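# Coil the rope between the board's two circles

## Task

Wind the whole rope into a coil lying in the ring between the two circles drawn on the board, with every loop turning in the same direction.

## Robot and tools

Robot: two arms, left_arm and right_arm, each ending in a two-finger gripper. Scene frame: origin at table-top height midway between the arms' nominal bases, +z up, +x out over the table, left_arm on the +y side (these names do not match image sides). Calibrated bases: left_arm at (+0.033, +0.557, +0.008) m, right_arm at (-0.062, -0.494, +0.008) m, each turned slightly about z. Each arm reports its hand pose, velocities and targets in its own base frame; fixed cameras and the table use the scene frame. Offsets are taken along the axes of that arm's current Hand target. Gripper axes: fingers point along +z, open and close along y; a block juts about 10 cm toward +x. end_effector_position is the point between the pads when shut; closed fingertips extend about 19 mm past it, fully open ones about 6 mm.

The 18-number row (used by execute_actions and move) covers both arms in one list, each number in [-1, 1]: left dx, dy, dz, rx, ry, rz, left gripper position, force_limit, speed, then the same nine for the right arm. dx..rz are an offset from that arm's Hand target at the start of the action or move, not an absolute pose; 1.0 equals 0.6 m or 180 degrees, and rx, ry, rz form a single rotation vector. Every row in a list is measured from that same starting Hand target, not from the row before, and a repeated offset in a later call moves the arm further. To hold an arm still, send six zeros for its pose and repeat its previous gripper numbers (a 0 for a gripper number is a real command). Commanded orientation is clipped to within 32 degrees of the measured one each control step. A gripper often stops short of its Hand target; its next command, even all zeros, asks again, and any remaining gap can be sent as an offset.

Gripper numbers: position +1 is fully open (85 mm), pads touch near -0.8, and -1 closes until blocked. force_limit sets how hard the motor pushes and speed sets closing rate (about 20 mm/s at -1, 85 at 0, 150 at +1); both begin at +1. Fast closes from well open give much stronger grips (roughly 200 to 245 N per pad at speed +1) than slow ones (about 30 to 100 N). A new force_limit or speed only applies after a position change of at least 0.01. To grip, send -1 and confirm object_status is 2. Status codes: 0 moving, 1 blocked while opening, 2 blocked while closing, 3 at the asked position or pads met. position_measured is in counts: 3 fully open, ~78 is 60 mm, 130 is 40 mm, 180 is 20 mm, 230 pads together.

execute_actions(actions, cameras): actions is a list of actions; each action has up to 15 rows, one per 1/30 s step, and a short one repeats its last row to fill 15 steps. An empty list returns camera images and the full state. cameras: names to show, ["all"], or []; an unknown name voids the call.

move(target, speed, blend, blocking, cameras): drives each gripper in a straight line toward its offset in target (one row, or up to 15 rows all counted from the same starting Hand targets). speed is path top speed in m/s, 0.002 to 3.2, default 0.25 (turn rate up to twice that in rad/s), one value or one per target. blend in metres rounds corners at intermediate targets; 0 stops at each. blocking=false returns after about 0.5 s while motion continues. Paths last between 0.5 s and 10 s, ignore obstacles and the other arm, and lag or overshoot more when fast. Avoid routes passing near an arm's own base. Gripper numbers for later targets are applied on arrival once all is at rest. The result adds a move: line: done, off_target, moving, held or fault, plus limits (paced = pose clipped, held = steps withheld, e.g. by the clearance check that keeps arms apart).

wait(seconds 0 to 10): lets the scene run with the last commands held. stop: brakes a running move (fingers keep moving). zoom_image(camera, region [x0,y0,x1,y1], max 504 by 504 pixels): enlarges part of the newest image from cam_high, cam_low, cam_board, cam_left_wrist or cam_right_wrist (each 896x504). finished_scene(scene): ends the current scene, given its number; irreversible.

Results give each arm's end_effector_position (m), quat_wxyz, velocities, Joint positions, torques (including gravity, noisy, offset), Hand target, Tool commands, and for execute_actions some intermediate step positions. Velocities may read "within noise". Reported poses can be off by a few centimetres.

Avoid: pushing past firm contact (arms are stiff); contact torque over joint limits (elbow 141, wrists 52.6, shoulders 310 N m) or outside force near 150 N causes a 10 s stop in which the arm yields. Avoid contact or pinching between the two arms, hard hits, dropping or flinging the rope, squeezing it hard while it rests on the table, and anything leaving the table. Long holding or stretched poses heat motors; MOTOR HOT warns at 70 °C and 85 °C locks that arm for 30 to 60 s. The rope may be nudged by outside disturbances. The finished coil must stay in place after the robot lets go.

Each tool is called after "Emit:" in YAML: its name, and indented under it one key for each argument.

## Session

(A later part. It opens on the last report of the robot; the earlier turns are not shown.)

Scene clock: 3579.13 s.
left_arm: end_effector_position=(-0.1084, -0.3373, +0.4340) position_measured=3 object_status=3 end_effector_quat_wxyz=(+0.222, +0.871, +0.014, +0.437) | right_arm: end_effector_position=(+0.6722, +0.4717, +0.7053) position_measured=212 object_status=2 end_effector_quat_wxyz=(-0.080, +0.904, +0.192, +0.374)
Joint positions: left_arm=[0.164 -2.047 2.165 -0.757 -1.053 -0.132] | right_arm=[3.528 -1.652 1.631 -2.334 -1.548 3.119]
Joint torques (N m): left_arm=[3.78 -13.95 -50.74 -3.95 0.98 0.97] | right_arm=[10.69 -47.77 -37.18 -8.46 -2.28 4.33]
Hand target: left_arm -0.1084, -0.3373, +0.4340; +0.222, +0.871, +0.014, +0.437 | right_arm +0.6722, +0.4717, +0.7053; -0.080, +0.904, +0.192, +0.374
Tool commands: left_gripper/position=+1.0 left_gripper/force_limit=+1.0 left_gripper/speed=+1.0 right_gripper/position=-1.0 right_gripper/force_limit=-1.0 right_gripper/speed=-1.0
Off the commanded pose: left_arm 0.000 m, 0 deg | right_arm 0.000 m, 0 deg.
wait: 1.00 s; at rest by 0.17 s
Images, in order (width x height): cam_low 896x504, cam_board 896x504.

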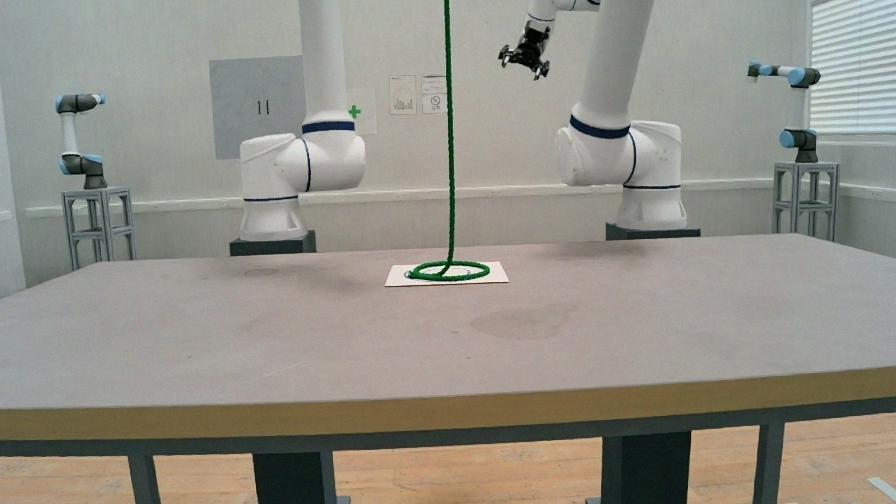

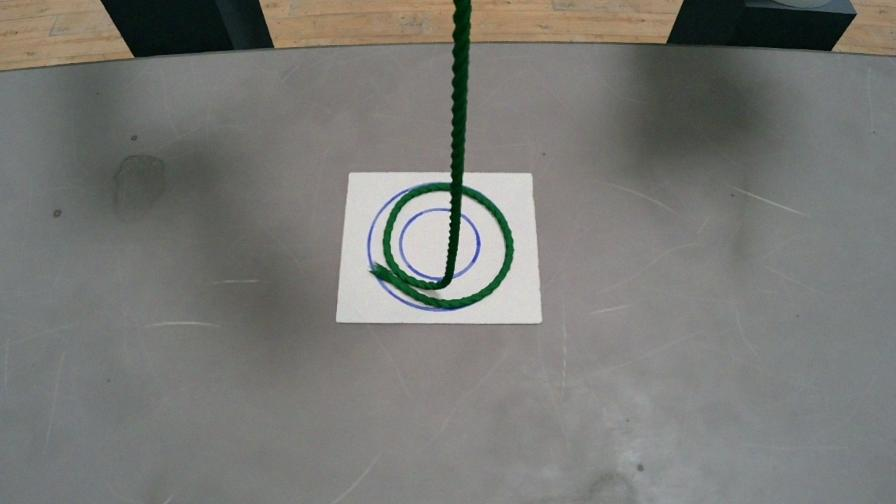

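Emit:
move:
  target:
    - [0,0,0,0,0,0,1,1,1,-0.01606,-0.0285,0.02283,0,0,0,-1,-1,-1]
    - [0,0,0,0,0,0,1,1,1,-0.03915,-0.05738,0.03981,0,0,0,-1,-1,-1]
    - [0,0,0,0,0,0,1,1,1,-0.06745,-0.08407,0.05158,0,0,0,-1,-1,-1]
  speed: 0.023
  blend: 0.004

Emit:
wait:
  seconds: 1.0
  cameras: ["cam_board", "cam_low"]

Emit:
zoom_image:
  camera: "cam_board"
  region: [355, 170, 525, 320]

Emit:
zoom_image:
  camera: "cam_low"
  region: [380, 200, 520, 300]

Scene clock: 3597.07 s.
left_arm: end_effector_position=(-0.1084, -0.3373, +0.4340) position_measured=3 object_status=3 end_effector_quat_wxyz=(+0.222, +0.871, +0.014, +0.437) | right_arm: end_effector_position=(+0.6456, +0.5150, +0.6549) position_measured=212 object_status=2 end_effector_quat_wxyz=(-0.080, +0.904, +0.192, +0.374)
Joint positions: left_arm=[0.164 -2.047 2.165 -0.757 -1.053 -0.132] | right_arm=[3.611 -1.637 1.705 -2.423 -1.606 3.178]
Joint torques (N m): left_arm=[4.84 -13.64 -50.17 -4.21 1.12 0.97] | right_arm=[5.89 -101.94 -35.87 -8.4 -2.57 4.49]
Hand target: left_arm -0.1084, -0.3373, +0.4340; +0.222, +0.871, +0.014, +0.437 | right_arm +0.6456, +0.5151, +0.6548; -0.080, +0.904, +0.192, +0.374
Off the commanded pose: left_arm 0.000 m, 0 deg | right_arm 0.000 m, 0 deg.
move: done

Scene clock: 3598.07 s.
left_arm: end_effector_position=(-0.1084, -0.3373, +0.4340) position_measured=3 object_status=3 end_effector_quat_wxyz=(+0.222, +0.871, +0.014, +0.437) | right_arm: end_effector_position=(+0.6456, +0.5151, +0.6548) position_measured=212 object_status=2 end_effector_quat_wxyz=(-0.080, +0.904, +0.192, +0.374)
Joint positions: left_arm=[0.164 -2.047 2.165 -0.757 -1.053 -0.132] | right_arm=[3.611 -1.637 1.705 -2.423 -1.607 3.178]
Joint torques (N m): left_arm=[4.97 -14.27 -50.77 -3.97 1.03 1.1] | right_arm=[10.13 -100.91 -36.6 -8.32 -2.69 4.15]
Hand target: left_arm -0.1084, -0.3373, +0.4340; +0.222, +0.871, +0.014, +0.437 | right_arm +0.6456, +0.5151, +0.6548; -0.080, +0.904, +0.192, +0.374
Tool commands: left_gripper/position=+1.0 left_gripper/force_limit=+1.0 left_gripper/speed=+1.0 right_gripper/position=-1.0 right_gripper/force_limit=-1.0 right_gripper/speed=-1.0
Off the commanded pose: left_arm 0.000 m, 0 deg | right_arm 0.000 m, 0 deg.
wait: 1.00 s; at rest by 0.17 s
Images, in order (width x height): cam_low 896x504, cam_board 896x504.

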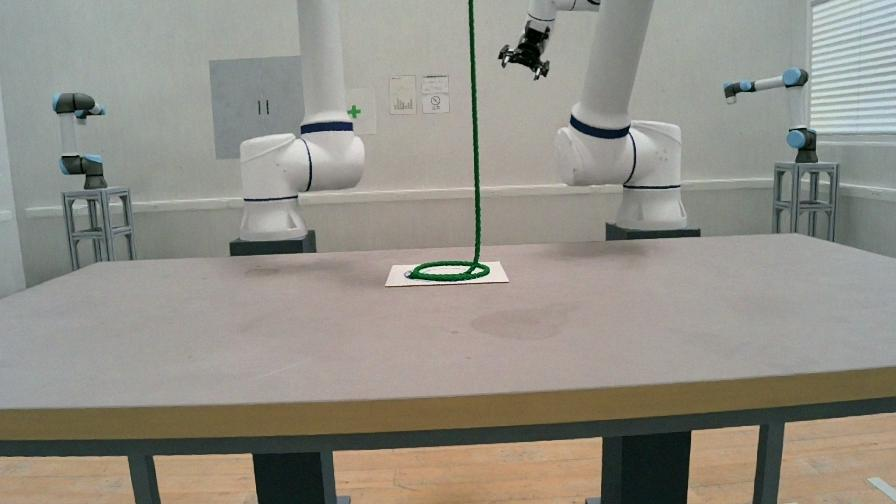

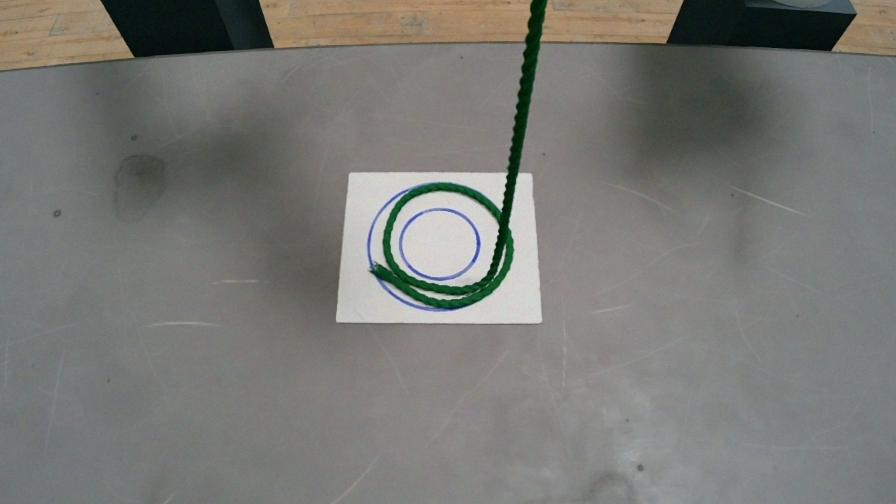

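Scaled by 2.965.

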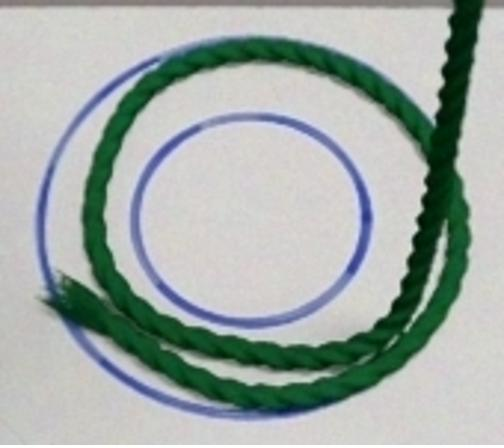

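Scaled by 3.600.

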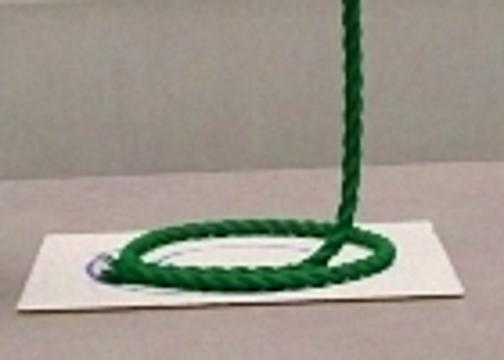

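Emit:
move:
  target:
    - [0,0,0,0,0,0,1,1,1,-0.03189,-0.02148,0.00464,0,0,0,-1,-1,-1]
    - [0,0,0,0,0,0,1,1,1,-0.06709,-0.03845,0.00715,0,0,0,-1,-1,-1]
    - [0,0,0,0,0,0,1,1,1,-0.1055,-0.04907,0.00764,0,0,0,-1,-1,-1]
  speed: 0.023
  blend: 0.004

Emit:
wait:
  seconds: 1.0
  cameras: ["cam_board", "cam_low"]

Emit:
zoom_image:
  camera: "cam_board"
  region: [355, 170, 525, 320]

Emit:
zoom_image:
  camera: "cam_low"
  region: [380, 200, 520, 300]

Scene clock: 3617.07 s.
left_arm: end_effector_position=(-0.1084, -0.3373, +0.4340) position_measured=3 object_status=3 end_effector_quat_wxyz=(+0.222, +0.871, +0.014, +0.437) | right_arm: end_effector_position=(+0.5957, +0.5251, +0.6069) position_measured=212 object_status=2 end_effector_quat_wxyz=(-0.080, +0.904, +0.192, +0.374)
Joint positions: left_arm=[0.164 -2.047 2.165 -0.757 -1.053 -0.132] | right_arm=[3.665 -1.677 1.825 -2.501 -1.645 3.217]
Joint torques (N m): left_arm=[4.79 -14.43 -50.96 -3.88 0.98 0.97] | right_arm=[8.93 -94.03 -37.28 -8.48 -2.92 4.23]
Hand target: left_arm -0.1084, -0.3373, +0.4340; +0.222, +0.871, +0.014, +0.437 | right_arm +0.5956, +0.5251, +0.6069; -0.080, +0.904, +0.192, +0.374
Off the commanded pose: left_arm 0.000 m, 0 deg | right_arm 0.000 m, 0 deg.
move: done

Scene clock: 3618.07 s.
left_arm: end_effector_position=(-0.1084, -0.3373, +0.4340) position_measured=3 object_status=3 end_effector_quat_wxyz=(+0.222, +0.871, +0.014, +0.437) | right_arm: end_effector_position=(+0.5956, +0.5251, +0.6069) position_measured=212 object_status=2 end_effector_quat_wxyz=(-0.080, +0.904, +0.192, +0.374)
Joint positions: left_arm=[0.164 -2.047 2.165 -0.757 -1.053 -0.132] | right_arm=[3.665 -1.677 1.825 -2.501 -1.645 3.217]
Joint torques (N m): left_arm=[4.83 -13.16 -50.81 -3.96 1.33 1.24] | right_arm=[10.9 -94.49 -37.2 -8.3 -2.6 4.15]
Hand target: left_arm -0.1084, -0.3373, +0.4340; +0.222, +0.871, +0.014, +0.437 | right_arm +0.5956, +0.5251, +0.6069; -0.080, +0.904, +0.192, +0.374
Tool commands: left_gripper/position=+1.0 left_gripper/force_limit=+1.0 left_gripper/speed=+1.0 right_gripper/position=-1.0 right_gripper/force_limit=-1.0 right_gripper/speed=-1.0
Off the commanded pose: left_arm 0.000 m, 0 deg | right_arm 0.000 m, 0 deg.
wait: 1.00 s; at rest by 0.17 s
Images, in order (width x height): cam_low 896x504, cam_board 896x504.

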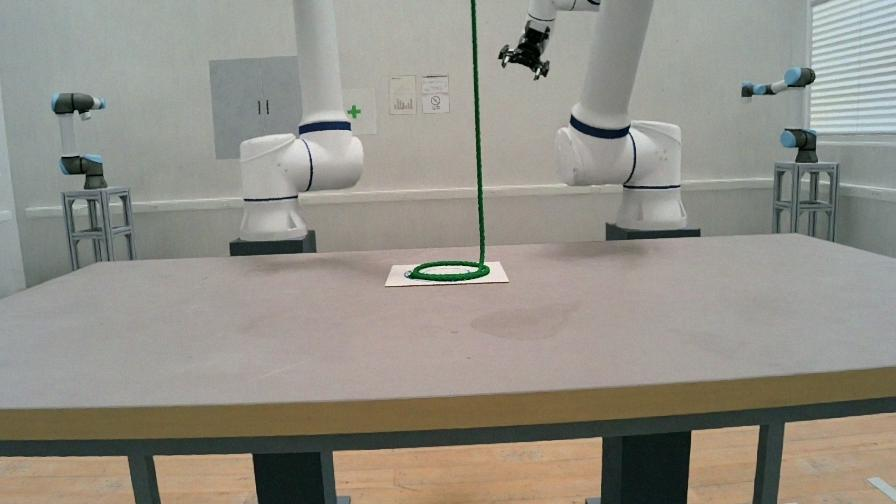

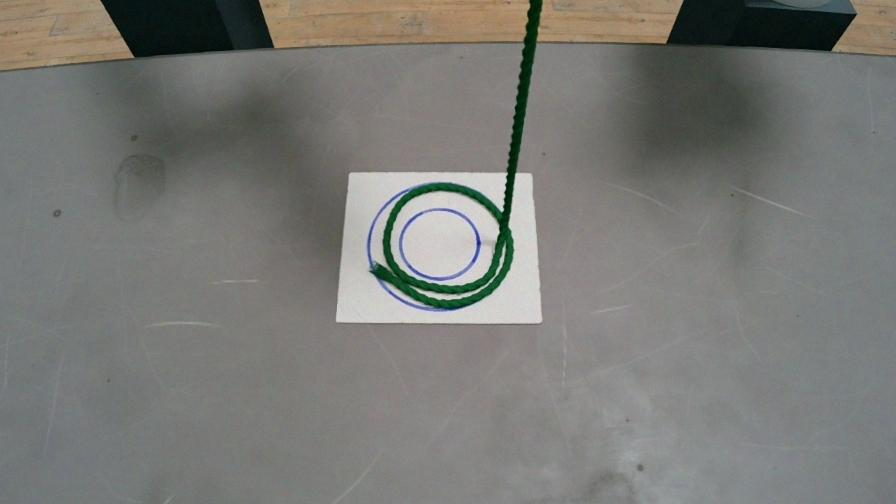

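Scaled by 2.965.

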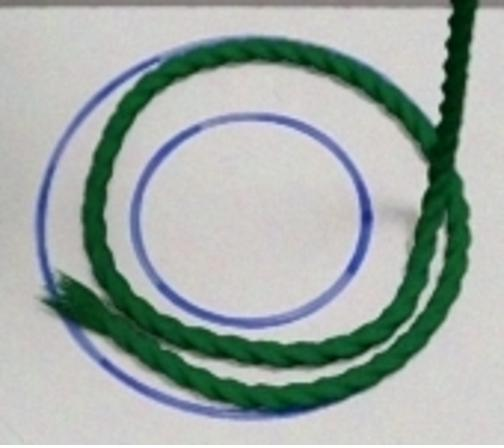

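Scaled by 3.600.

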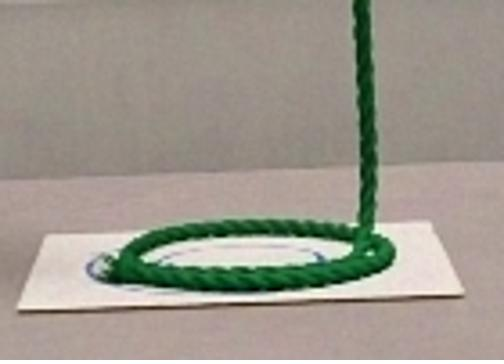

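Emit:
move:
  target:
    - [0,0,0,0,0,0,1,1,1,-0.03656,0.0011,-0.00356,0,0,0,-1,-1,-1]
    - [0,0,0,0,0,0,1,1,1,-0.07338,0.00587,-0.00503,0,0,0,-1,-1,-1]
    - [0,0,0,0,0,0,1,1,1,-0.11002,0.01695,-0.00396,0,0,0,-1,-1,-1]
  speed: 0.023
  blend: 0.004

Emit:
wait:
  seconds: 1.0
  cameras: ["cam_board", "cam_low"]

Emit:
zoom_image:
  camera: "cam_board"
  region: [355, 170, 525, 320]

Emit:
zoom_image:
  camera: "cam_low"
  region: [380, 200, 520, 300]

Scene clock: 3637.77 s.
left_arm: end_effector_position=(-0.1084, -0.3373, +0.4340) position_measured=3 object_status=3 end_effector_quat_wxyz=(+0.222, +0.871, +0.014, +0.437) | right_arm: end_effector_position=(+0.5556, +0.4963, +0.5619) position_measured=212 object_status=2 end_effector_quat_wxyz=(-0.080, +0.904, +0.192, +0.374)
Joint positions: left_arm=[0.164 -2.047 2.165 -0.757 -1.053 -0.132] | right_arm=[3.656 -1.749 1.966 -2.571 -1.639 3.21]
Joint torques (N m): left_arm=[5.14 -14.1 -50.54 -4.02 1.13 1.03] | right_arm=[-7.18 -81.96 -36.88 -8.16 3.91 -2.75]
Hand target: left_arm -0.1084, -0.3373, +0.4340; +0.222, +0.871, +0.014, +0.437 | right_arm +0.5556, +0.4962, +0.5619; -0.080, +0.904, +0.192, +0.374
Off the commanded pose: left_arm 0.000 m, 0 deg | right_arm 0.000 m, 0 deg.
move: done

Scene clock: 3638.77 s.
left_arm: end_effector_position=(-0.1084, -0.3373, +0.4340) position_measured=3 object_status=3 end_effector_quat_wxyz=(+0.222, +0.871, +0.014, +0.437) | right_arm: end_effector_position=(+0.5556, +0.4962, +0.5619) position_measured=212 object_status=2 end_effector_quat_wxyz=(-0.080, +0.904, +0.192, +0.374)
Joint positions: left_arm=[0.164 -2.047 2.165 -0.757 -1.053 -0.132] | right_arm=[3.656 -1.749 1.966 -2.571 -1.638 3.21]
Joint torques (N m): left_arm=[4.8 -14.1 -50.82 -4.02 1.18 1.01] | right_arm=[-10.19 -83.01 -36.15 -8.46 3.76 -2.74]
Hand target: left_arm -0.1084, -0.3373, +0.4340; +0.222, +0.871, +0.014, +0.437 | right_arm +0.5556, +0.4962, +0.5619; -0.080, +0.904, +0.192, +0.374
Tool commands: left_gripper/position=+1.0 left_gripper/force_limit=+1.0 left_gripper/speed=+1.0 right_gripper/position=-1.0 right_gripper/force_limit=-1.0 right_gripper/speed=-1.0
Off the commanded pose: left_arm 0.000 m, 0 deg | right_arm 0.000 m, 0 deg.
wait: 1.00 s; at rest by 0.17 s
Images, in order (width x height): cam_low 896x504, cam_board 896x504.

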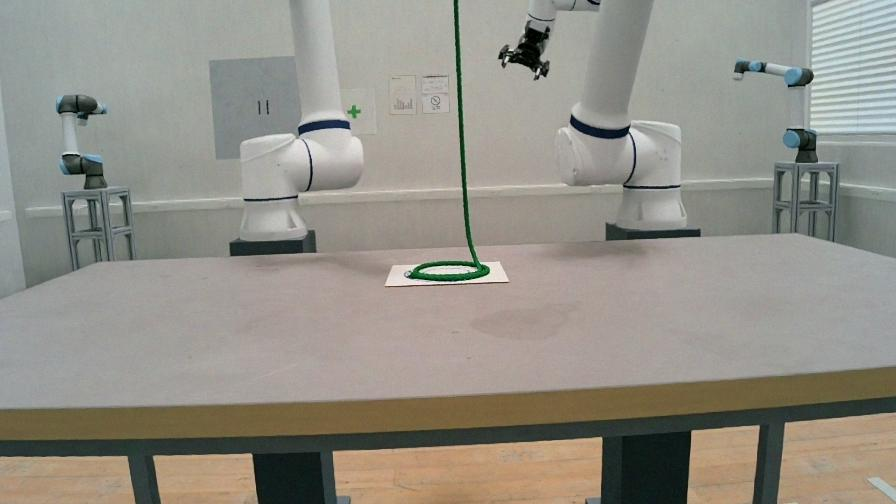

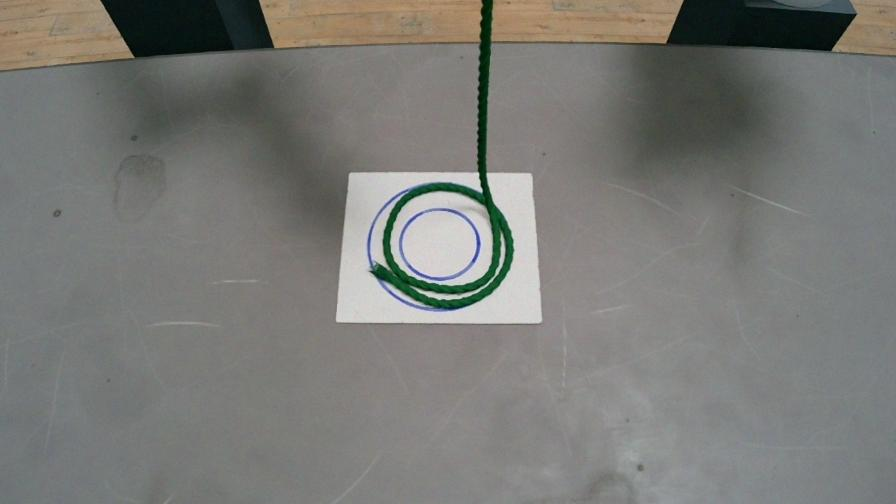

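Scaled by 2.965.

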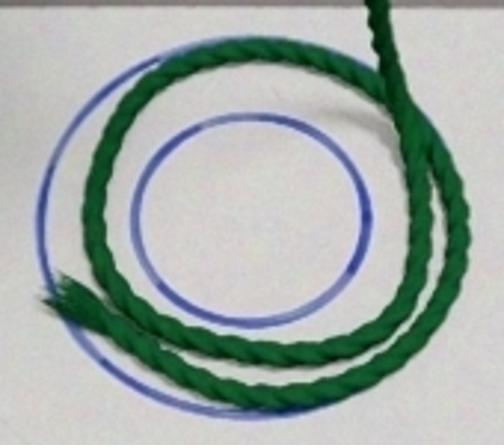

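Scaled by 3.600.

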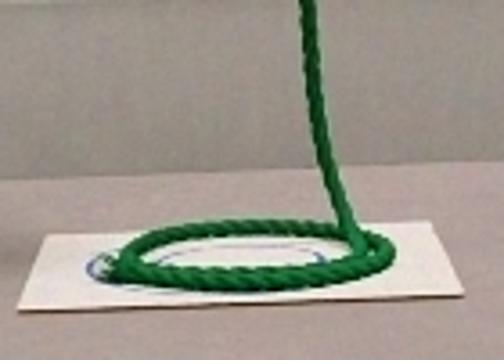

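Emit:
move:
  target:
    - [0,0,0,0,0,0,1,1,1,-0.03411,0.0176,0.00478,0,0,0,-1,-1,-1]
    - [0,0,0,0,0,0,1,1,1,-0.06452,0.03988,0.01326,0,0,0,-1,-1,-1]
    - [0,0,0,0,0,0,1,1,1,-0.08954,0.0654,0.02666,0,0,0,-1,-1,-1]
  speed: 0.023
  blend: 0.004

Emit:
wait:
  seconds: 1.0
  cameras: ["cam_board", "cam_low"]

Emit:
zoom_image:
  camera: "cam_board"
  region: [355, 170, 525, 320]

Emit:
zoom_image:
  camera: "cam_low"
  region: [380, 200, 520, 300]

Scene clock: 3664.60 s.
left_arm: end_effector_position=(-0.1084, -0.3373, +0.4340) position_measured=3 object_status=3 end_effector_quat_wxyz=(+0.222, +0.871, +0.014, +0.437) | right_arm: end_effector_position=(+0.5471, +0.4496, +0.5127) position_measured=212 object_status=2 end_effector_quat_wxyz=(-0.080, +0.904, +0.192, +0.374)
Joint positions: left_arm=[0.164 -2.047 2.165 -0.757 -1.053 -0.132] | right_arm=[3.583 -1.799 2.095 -2.651 -1.587 3.158]
Joint torques (N m): left_arm=[3.84 -14.53 -50.78 -4.23 1.2 1.07] | right_arm=[-6.95 -73.92 -34.6 -8.52 3.74 -2.72]
Hand target: left_arm -0.1084, -0.3373, +0.4340; +0.222, +0.871, +0.014, +0.437 | right_arm +0.5471, +0.4495, +0.5126; -0.080, +0.904, +0.192, +0.374
Off the commanded pose: left_arm 0.000 m, 0 deg | right_arm 0.000 m, 0 deg.
move: done

Scene clock: 3665.60 s.
left_arm: end_effector_position=(-0.1084, -0.3373, +0.4340) position_measured=3 object_status=3 end_effector_quat_wxyz=(+0.222, +0.871, +0.014, +0.437) | right_arm: end_effector_position=(+0.5471, +0.4495, +0.5126) position_measured=212 object_status=2 end_effector_quat_wxyz=(-0.080, +0.904, +0.192, +0.374)
Joint positions: left_arm=[0.164 -2.047 2.165 -0.757 -1.053 -0.132] | right_arm=[3.582 -1.799 2.095 -2.651 -1.587 3.158]
Joint torques (N m): left_arm=[4.2 -12.92 -50.08 -4 1.1 0.99] | right_arm=[-6.75 -71.9 -36.35 -8.17 4.1 -2.43]
Hand target: left_arm -0.1084, -0.3373, +0.4340; +0.222, +0.871, +0.014, +0.437 | right_arm +0.5471, +0.4495, +0.5126; -0.080, +0.904, +0.192, +0.374
Tool commands: left_gripper/position=+1.0 left_gripper/force_limit=+1.0 left_gripper/speed=+1.0 right_gripper/position=-1.0 right_gripper/force_limit=-1.0 right_gripper/speed=-1.0
Off the commanded pose: left_arm 0.000 m, 0 deg | right_arm 0.000 m, 0 deg.
wait: 1.00 s; at rest by 0.17 s
Images, in order (width x height): cam_low 896x504, cam_board 896x504.

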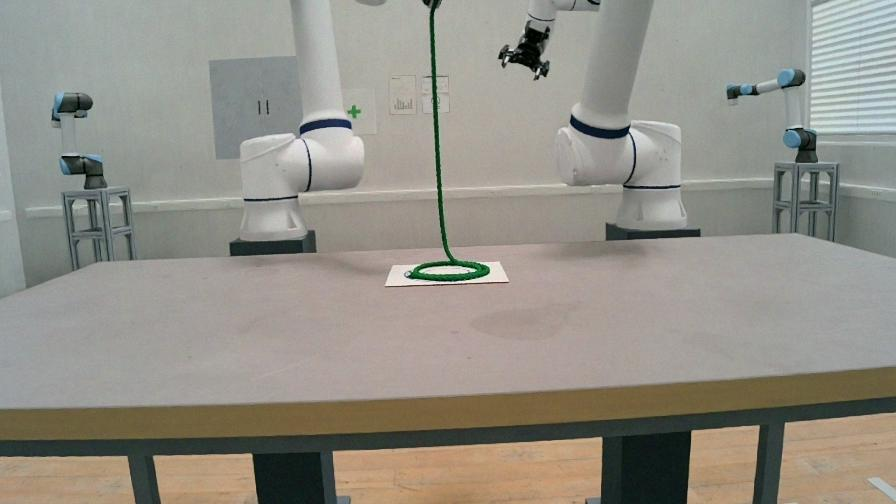

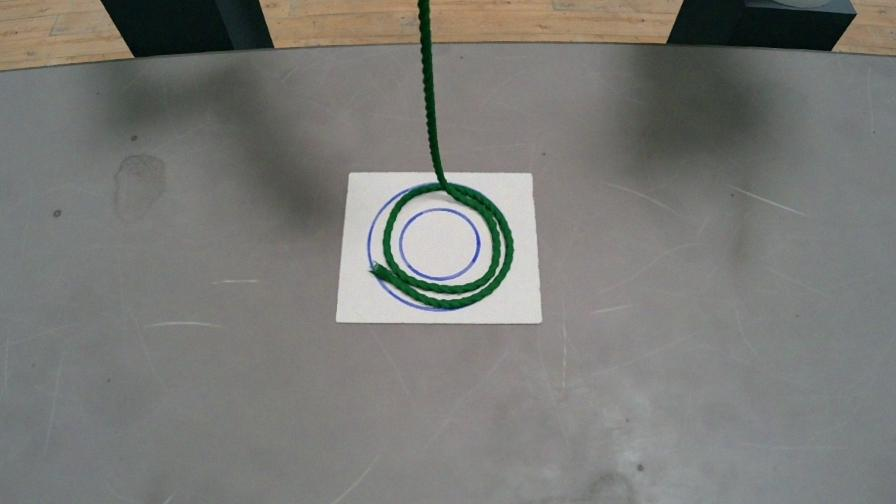

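Scaled by 2.965.

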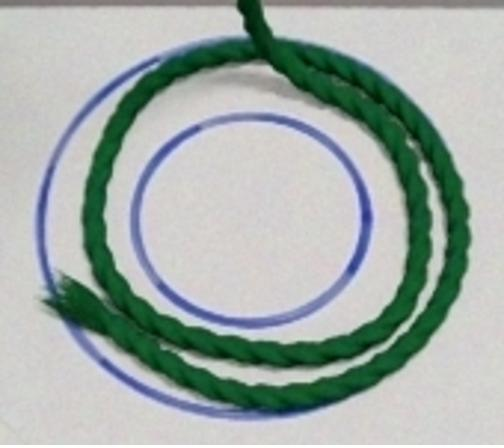

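Scaled by 3.600.

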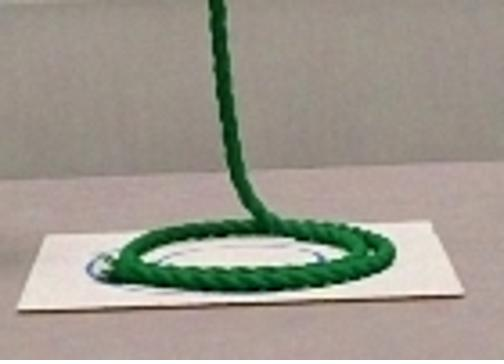

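Emit:
move:
  target:
    - [0,0,0,0,0,0,1,1,1,-0.02173,0.02631,0.01787,0,0,0,-1,-1,-1]
    - [0,0,0,0,0,0,1,1,1,-0.03715,0.05208,0.04111,0,0,0,-1,-1,-1]
    - [0,0,0,0,0,0,1,1,1,-0.04708,0.07462,0.06888,0,0,0,-1,-1,-1]
  speed: 0.023
  blend: 0.004

Emit:
wait:
  seconds: 1.0
  cameras: ["cam_board", "cam_low"]

Emit:
zoom_image:
  camera: "cam_board"
  region: [355, 170, 525, 320]

Emit:
zoom_image:
  camera: "cam_low"
  region: [380, 200, 520, 300]

Scene clock: 3690.70 s.
left_arm: end_effector_position=(-0.1084, -0.3373, +0.4340) position_measured=3 object_status=3 end_effector_quat_wxyz=(+0.222, +0.871, +0.014, +0.437) | right_arm: end_effector_position=(+0.5736, +0.4124, +0.4634) position_measured=212 object_status=2 end_effector_quat_wxyz=(-0.080, +0.904, +0.192, +0.374)
Joint positions: left_arm=[0.164 -2.047 2.165 -0.757 -1.053 -0.132] | right_arm=[3.491 -1.779 2.171 -2.747 -1.522 3.094]
Joint torques (N m): left_arm=[3.88 -13.02 -50.34 -4.29 1.14 0.62] | right_arm=[-10.02 -21.58 -33.2 -7.88 4.15 -2.52]
Hand target: left_arm -0.1084, -0.3373, +0.4340; +0.222, +0.871, +0.014, +0.437 | right_arm +0.5737, +0.4124, +0.4633; -0.080, +0.904, +0.192, +0.374
Off the commanded pose: left_arm 0.000 m, 0 deg | right_arm 0.000 m, 0 deg.
move: done

Scene clock: 3691.70 s.
left_arm: end_effector_position=(-0.1084, -0.3373, +0.4340) position_measured=3 object_status=3 end_effector_quat_wxyz=(+0.222, +0.871, +0.014, +0.437) | right_arm: end_effector_position=(+0.5737, +0.4124, +0.4633) position_measured=212 object_status=2 end_effector_quat_wxyz=(-0.080, +0.904, +0.192, +0.374)
Joint positions: left_arm=[0.164 -2.047 2.165 -0.757 -1.053 -0.132] | right_arm=[3.491 -1.778 2.171 -2.747 -1.522 3.093]
Joint torques (N m): left_arm=[4.36 -14.3 -50.92 -4.06 1.28 1.01] | right_arm=[-9.42 -21.89 -33.89 -8.31 4.36 -2.53]
Hand target: left_arm -0.1084, -0.3373, +0.4340; +0.222, +0.871, +0.014, +0.437 | right_arm +0.5737, +0.4124, +0.4633; -0.080, +0.904, +0.192, +0.374
Tool commands: left_gripper/position=+1.0 left_gripper/force_limit=+1.0 left_gripper/speed=+1.0 right_gripper/position=-1.0 right_gripper/force_limit=-1.0 right_gripper/speed=-1.0
Off the commanded pose: left_arm 0.000 m, 0 deg | right_arm 0.000 m, 0 deg.
wait: 1.00 s; at rest by 0.17 s
Images, in order (width x height): cam_low 896x504, cam_board 896x504.

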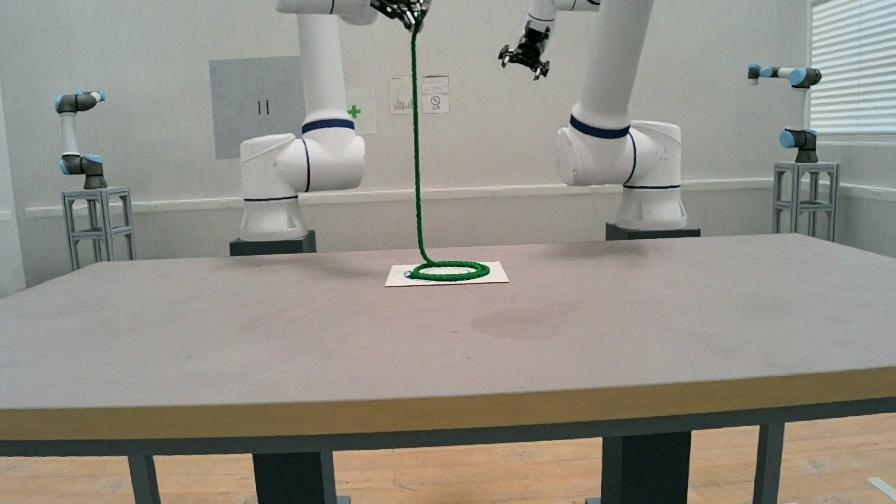

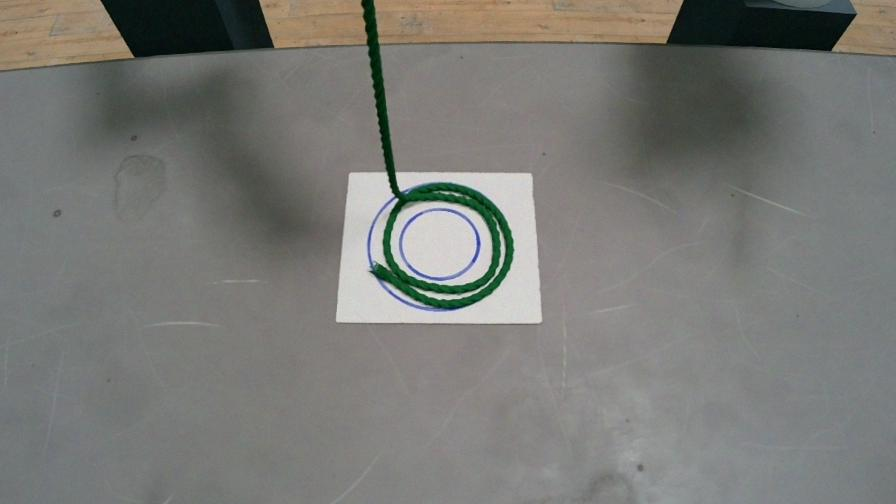

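Scaled by 2.965.

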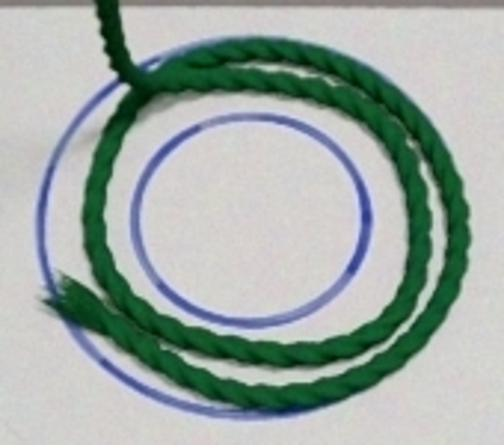

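Scaled by 3.600.

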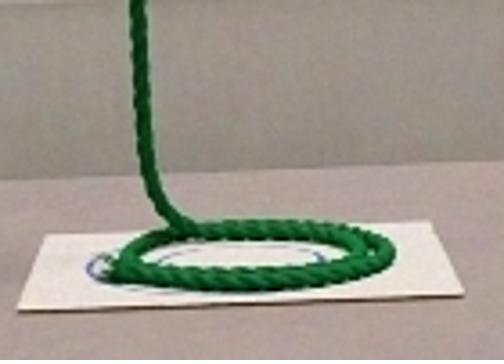

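Emit:
move:
  target:
    - [0,0,0,0,0,0,1,1,1,-0.0004,0.01445,0.03025,0,0,0,-1,-1,-1]
    - [0,0,0,0,0,0,1,1,1,-0.0012,0.02413,0.06129,0,0,0,-1,-1,-1]
  speed: 0.023
  blend: 0.004

Emit:
wait:
  seconds: 1.0
  cameras: ["cam_board", "cam_low"]

Emit:
zoom_image:
  camera: "cam_board"
  region: [355, 170, 525, 320]

Emit:
zoom_image:
  camera: "cam_low"
  region: [380, 200, 520, 300]

Scene clock: 3709.60 s.
left_arm: end_effector_position=(-0.1084, -0.3373, +0.4340) position_measured=3 object_status=3 end_effector_quat_wxyz=(+0.222, +0.871, +0.014, +0.437) | right_arm: end_effector_position=(+0.6027, +0.4095, +0.4369) position_measured=212 object_status=2 end_effector_quat_wxyz=(-0.080, +0.904, +0.192, +0.374)
Joint positions: left_arm=[0.164 -2.047 2.165 -0.757 -1.053 -0.132] | right_arm=[3.466 -1.718 2.173 -2.809 -1.504 3.076]
Joint torques (N m): left_arm=[3.93 -14.62 -50.42 -4.16 1.04 1.1] | right_arm=[-5.45 -33.06 -39.85 -8.65 3.87 -2.68]
Hand target: left_arm -0.1084, -0.3373, +0.4340; +0.222, +0.871, +0.014, +0.437 | right_arm +0.6028, +0.4095, +0.4368; -0.080, +0.904, +0.192, +0.374
Off the commanded pose: left_arm 0.000 m, 0 deg | right_arm 0.000 m, 0 deg.
move: done

Scene clock: 3710.60 s.
left_arm: end_effector_position=(-0.1084, -0.3373, +0.4340) position_measured=3 object_status=3 end_effector_quat_wxyz=(+0.222, +0.871, +0.014, +0.437) | right_arm: end_effector_position=(+0.6028, +0.4095, +0.4368) position_measured=212 object_status=2 end_effector_quat_wxyz=(-0.080, +0.904, +0.192, +0.374)
Joint positions: left_arm=[0.164 -2.047 2.165 -0.757 -1.053 -0.132] | right_arm=[3.466 -1.717 2.173 -2.81 -1.504 3.076]
Joint torques (N m): left_arm=[3.85 -13.85 -50.58 -4.17 0.97 1] | right_arm=[-4.7 -31.57 -54.33 -8.24 4.35 -2.84]
Hand target: left_arm -0.1084, -0.3373, +0.4340; +0.222, +0.871, +0.014, +0.437 | right_arm +0.6028, +0.4095, +0.4368; -0.080, +0.904, +0.192, +0.374
Tool commands: left_gripper/position=+1.0 left_gripper/force_limit=+1.0 left_gripper/speed=+1.0 right_gripper/position=-1.0 right_gripper/force_limit=-1.0 right_gripper/speed=-1.0
Off the commanded pose: left_arm 0.000 m, 0 deg | right_arm 0.000 m, 0 deg.
wait: 1.00 s; at rest by 0.17 s
Images, in order (width x height): cam_low 896x504, cam_board 896x504.

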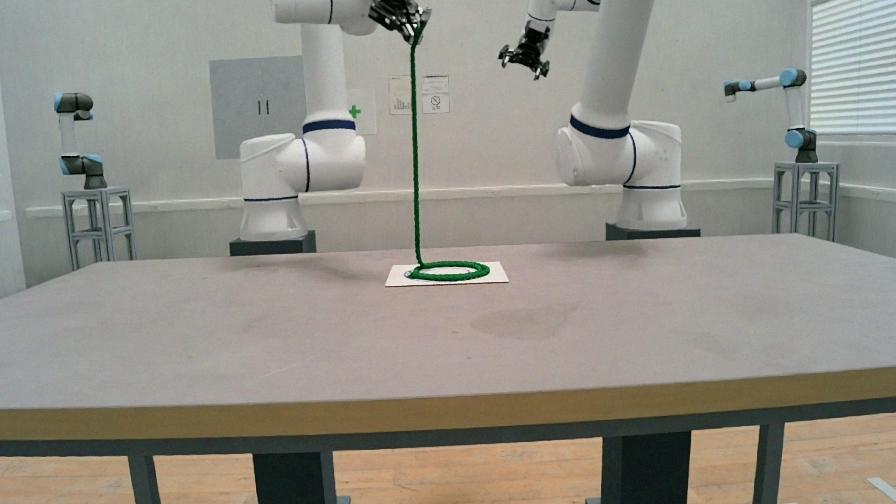

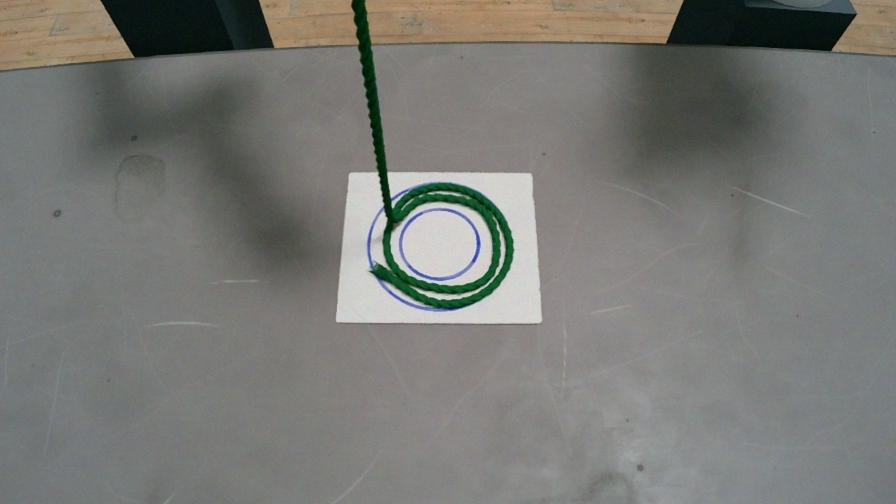

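Scaled by 2.965.

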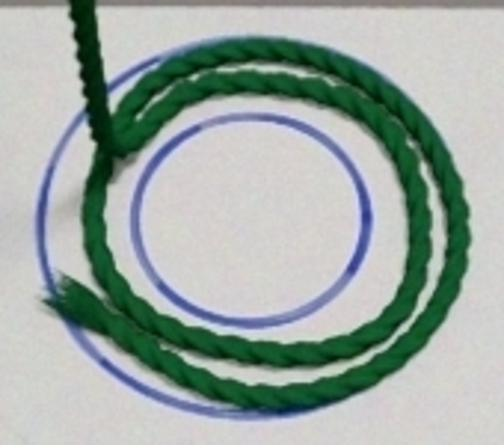

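Scaled by 3.600.

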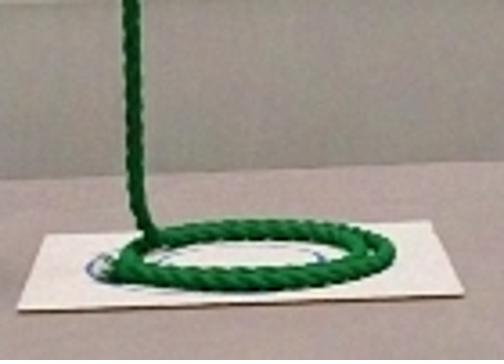

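Emit:
move:
  target: [0,0,0,0,0,0,1,1,1,0.0455,0.0064,0.03606,0,-0.25,0,-1,-1,-1]
  speed: 0.05

Emit:
wait:
  seconds: 1.0
  cameras: ["cam_board", "cam_low", "cam_right_wrist"]

Emit:
zoom_image:
  camera: "cam_board"
  region: [355, 170, 525, 320]

Scene clock: 3730.47 s.
left_arm: end_effector_position=(-0.1084, -0.3373, +0.4340) position_measured=3 object_status=3 end_effector_quat_wxyz=(+0.222, +0.871, +0.014, +0.437) | right_arm: end_effector_position=(+0.6360, +0.4200, +0.4408) position_measured=212 object_status=2 end_effector_quat_wxyz=(+0.000, +0.978, +0.207, +0.000)
Joint positions: left_arm=[0.164 -2.047 2.165 -0.757 -1.053 -0.132] | right_arm=[3.49 -1.475 1.627 -1.723 -1.57 3.072]
Joint torques (N m): left_arm=[3.8 -12.45 -50.44 -4.28 1 0.99] | right_arm=[10.6 -71.42 -55.42 -2.05 -2.76 4.1]
Hand target: left_arm -0.1084, -0.3373, +0.4340; +0.222, +0.871, +0.014, +0.437 | right_arm +0.6360, +0.4200, +0.4408; +0.000, +0.978, +0.207, +0.000
Off the commanded pose: left_arm 0.000 m, 0 deg | right_arm 0.000 m, 0 deg.
move: done

Scene clock: 3731.47 s.
left_arm: end_effector_position=(-0.1084, -0.3373, +0.4340) position_measured=3 object_status=3 end_effector_quat_wxyz=(+0.222, +0.871, +0.014, +0.437) | right_arm: end_effector_position=(+0.6360, +0.4200, +0.4408) position_measured=212 object_status=2 end_effector_quat_wxyz=(+0.000, +0.978, +0.207, +0.000)
Joint positions: left_arm=[0.164 -2.047 2.165 -0.757 -1.053 -0.132] | right_arm=[3.49 -1.475 1.627 -1.723 -1.57 3.072]
Joint torques (N m): left_arm=[5.46 -13.08 -50.28 -4.22 0.87 0.95] | right_arm=[9.74 -68.99 -56.13 -2.33 -2.66 4.14]
Hand target: left_arm -0.1084, -0.3373, +0.4340; +0.222, +0.871, +0.014, +0.437 | right_arm +0.6360, +0.4200, +0.4408; +0.000, +0.978, +0.207, +0.000
Tool commands: left_gripper/position=+1.0 left_gripper/force_limit=+1.0 left_gripper/speed=+1.0 right_gripper/position=-1.0 right_gripper/force_limit=-1.0 right_gripper/speed=-1.0
Off the commanded pose: left_arm 0.000 m, 0 deg | right_arm 0.000 m, 0 deg.
wait: 1.00 s; at rest by 0.17 s
camera_calibration:
cam_right_wrist: T_world_to_cam=[[0.401125, -0.915879, -0.0162719, 0.150006], [-0.864171, -0.38425, 0.324901, 0.587411], [-0.303822, -0.116264, -0.945608, 0.784401], [0, 0, 0, 1]] pos_world=[0.685771, 0.454298, 0.553327]
Images, in order (width x height): cam_low 896x504, cam_board 896x504, cam_right_wrist 896x504.

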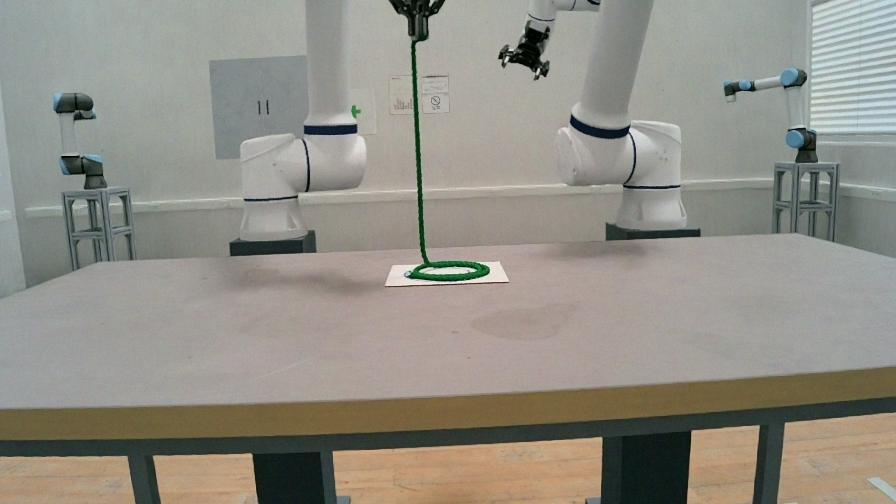

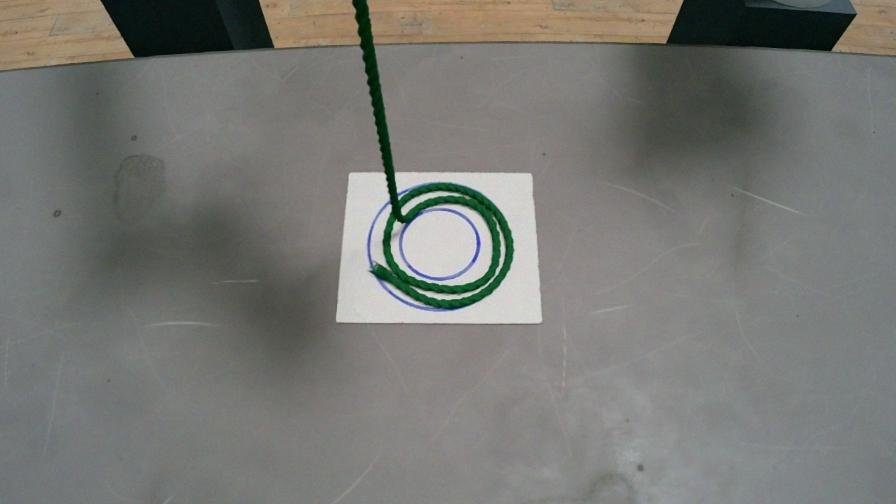

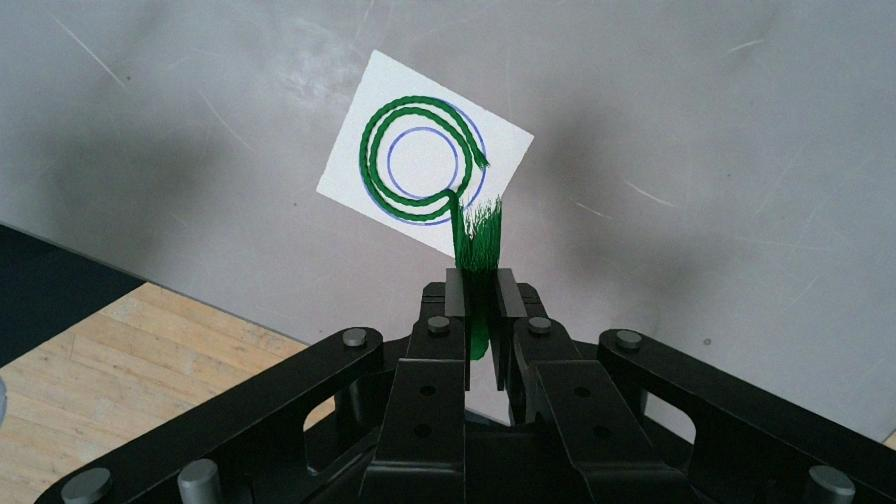

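Scaled by 2.965.

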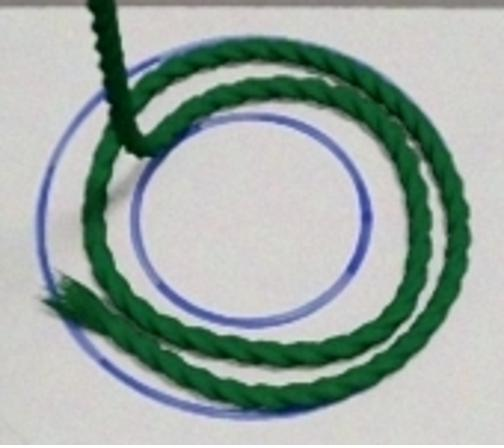

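Emit:
move:
  target: [0,0,0,0,0,0,1,1,1,-0.02333,0.01153,0.01,0,0,0,-1,-1,-1]
  speed: 0.025

Emit:
wait:
  seconds: 1.0
  cameras: ["cam_board", "cam_low"]

Emit:
zoom_image:
  camera: "cam_board"
  region: [355, 170, 525, 320]

Emit:
zoom_image:
  camera: "cam_low"
  region: [380, 200, 520, 300]

Scene clock: 3744.90 s.
left_arm: end_effector_position=(-0.1084, -0.3373, +0.4340) position_measured=3 object_status=3 end_effector_quat_wxyz=(+0.222, +0.871, +0.014, +0.437) | right_arm: end_effector_position=(+0.6261, +0.4081, +0.4348) position_measured=212 object_status=2 end_effector_quat_wxyz=(+0.000, +0.978, +0.207, +0.000)
Joint positions: left_arm=[0.164 -2.047 2.165 -0.757 -1.053 -0.132] | right_arm=[3.479 -1.498 1.663 -1.735 -1.57 3.061]
Joint torques (N m): left_arm=[5.23 -14.39 -50.46 -4.42 1.12 0.99] | right_arm=[-6.13 -117.96 -35.74 -7.54 -1.79 -2.68]
Hand target: left_arm -0.1084, -0.3373, +0.4340; +0.222, +0.871, +0.014, +0.437 | right_arm +0.6260, +0.4080, +0.4348; +0.000, +0.978, +0.207, +0.000
Off the commanded pose: left_arm 0.000 m, 0 deg | right_arm 0.000 m, 0 deg.
move: done

Scene clock: 3745.90 s.
left_arm: end_effector_position=(-0.1084, -0.3373, +0.4340) position_measured=3 object_status=3 end_effector_quat_wxyz=(+0.222, +0.871, +0.014, +0.437) | right_arm: end_effector_position=(+0.6260, +0.4080, +0.4348) position_measured=212 object_status=2 end_effector_quat_wxyz=(+0.000, +0.978, +0.207, +0.000)
Joint positions: left_arm=[0.164 -2.047 2.165 -0.757 -1.053 -0.132] | right_arm=[3.479 -1.498 1.663 -1.735 -1.57 3.061]
Joint torques (N m): left_arm=[3.81 -13.14 -50.54 -4.23 0.97 0.99] | right_arm=[-5.04 -119.64 -36.56 -7.53 -0.03 -2.69]
Hand target: left_arm -0.1084, -0.3373, +0.4340; +0.222, +0.871, +0.014, +0.437 | right_arm +0.6260, +0.4080, +0.4348; +0.000, +0.978, +0.207, +0.000
Tool commands: left_gripper/position=+1.0 left_gripper/force_limit=+1.0 left_gripper/speed=+1.0 right_gripper/position=-1.0 right_gripper/force_limit=-1.0 right_gripper/speed=-1.0
Off the commanded pose: left_arm 0.000 m, 0 deg | right_arm 0.000 m, 0 deg.
wait: 1.00 s; at rest by 0.17 s
Images, in order (width x height): cam_low 896x504, cam_board 896x504.

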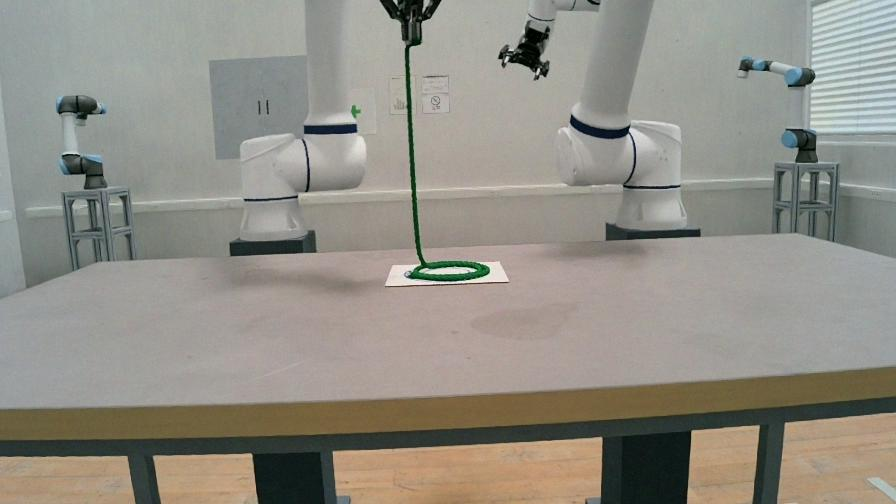

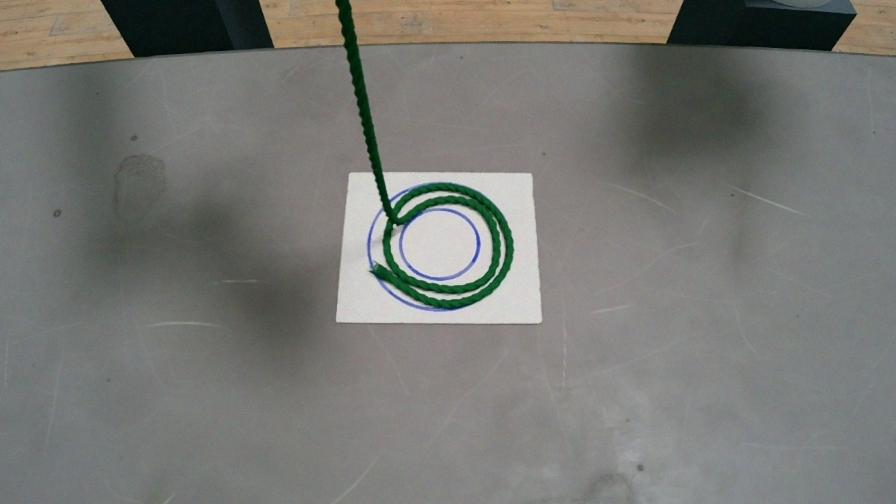

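Scaled by 2.965.

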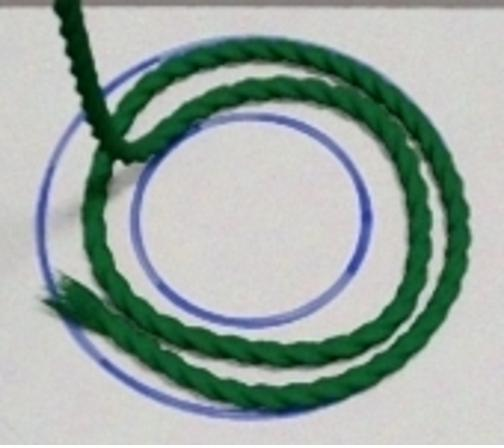

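Scaled by 3.600.

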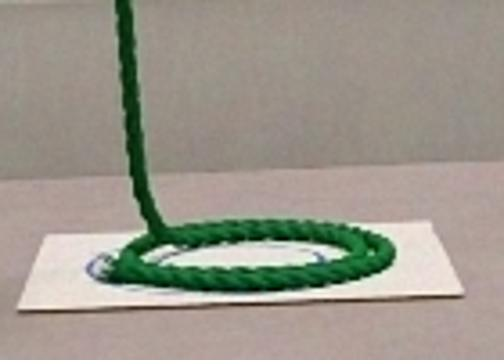

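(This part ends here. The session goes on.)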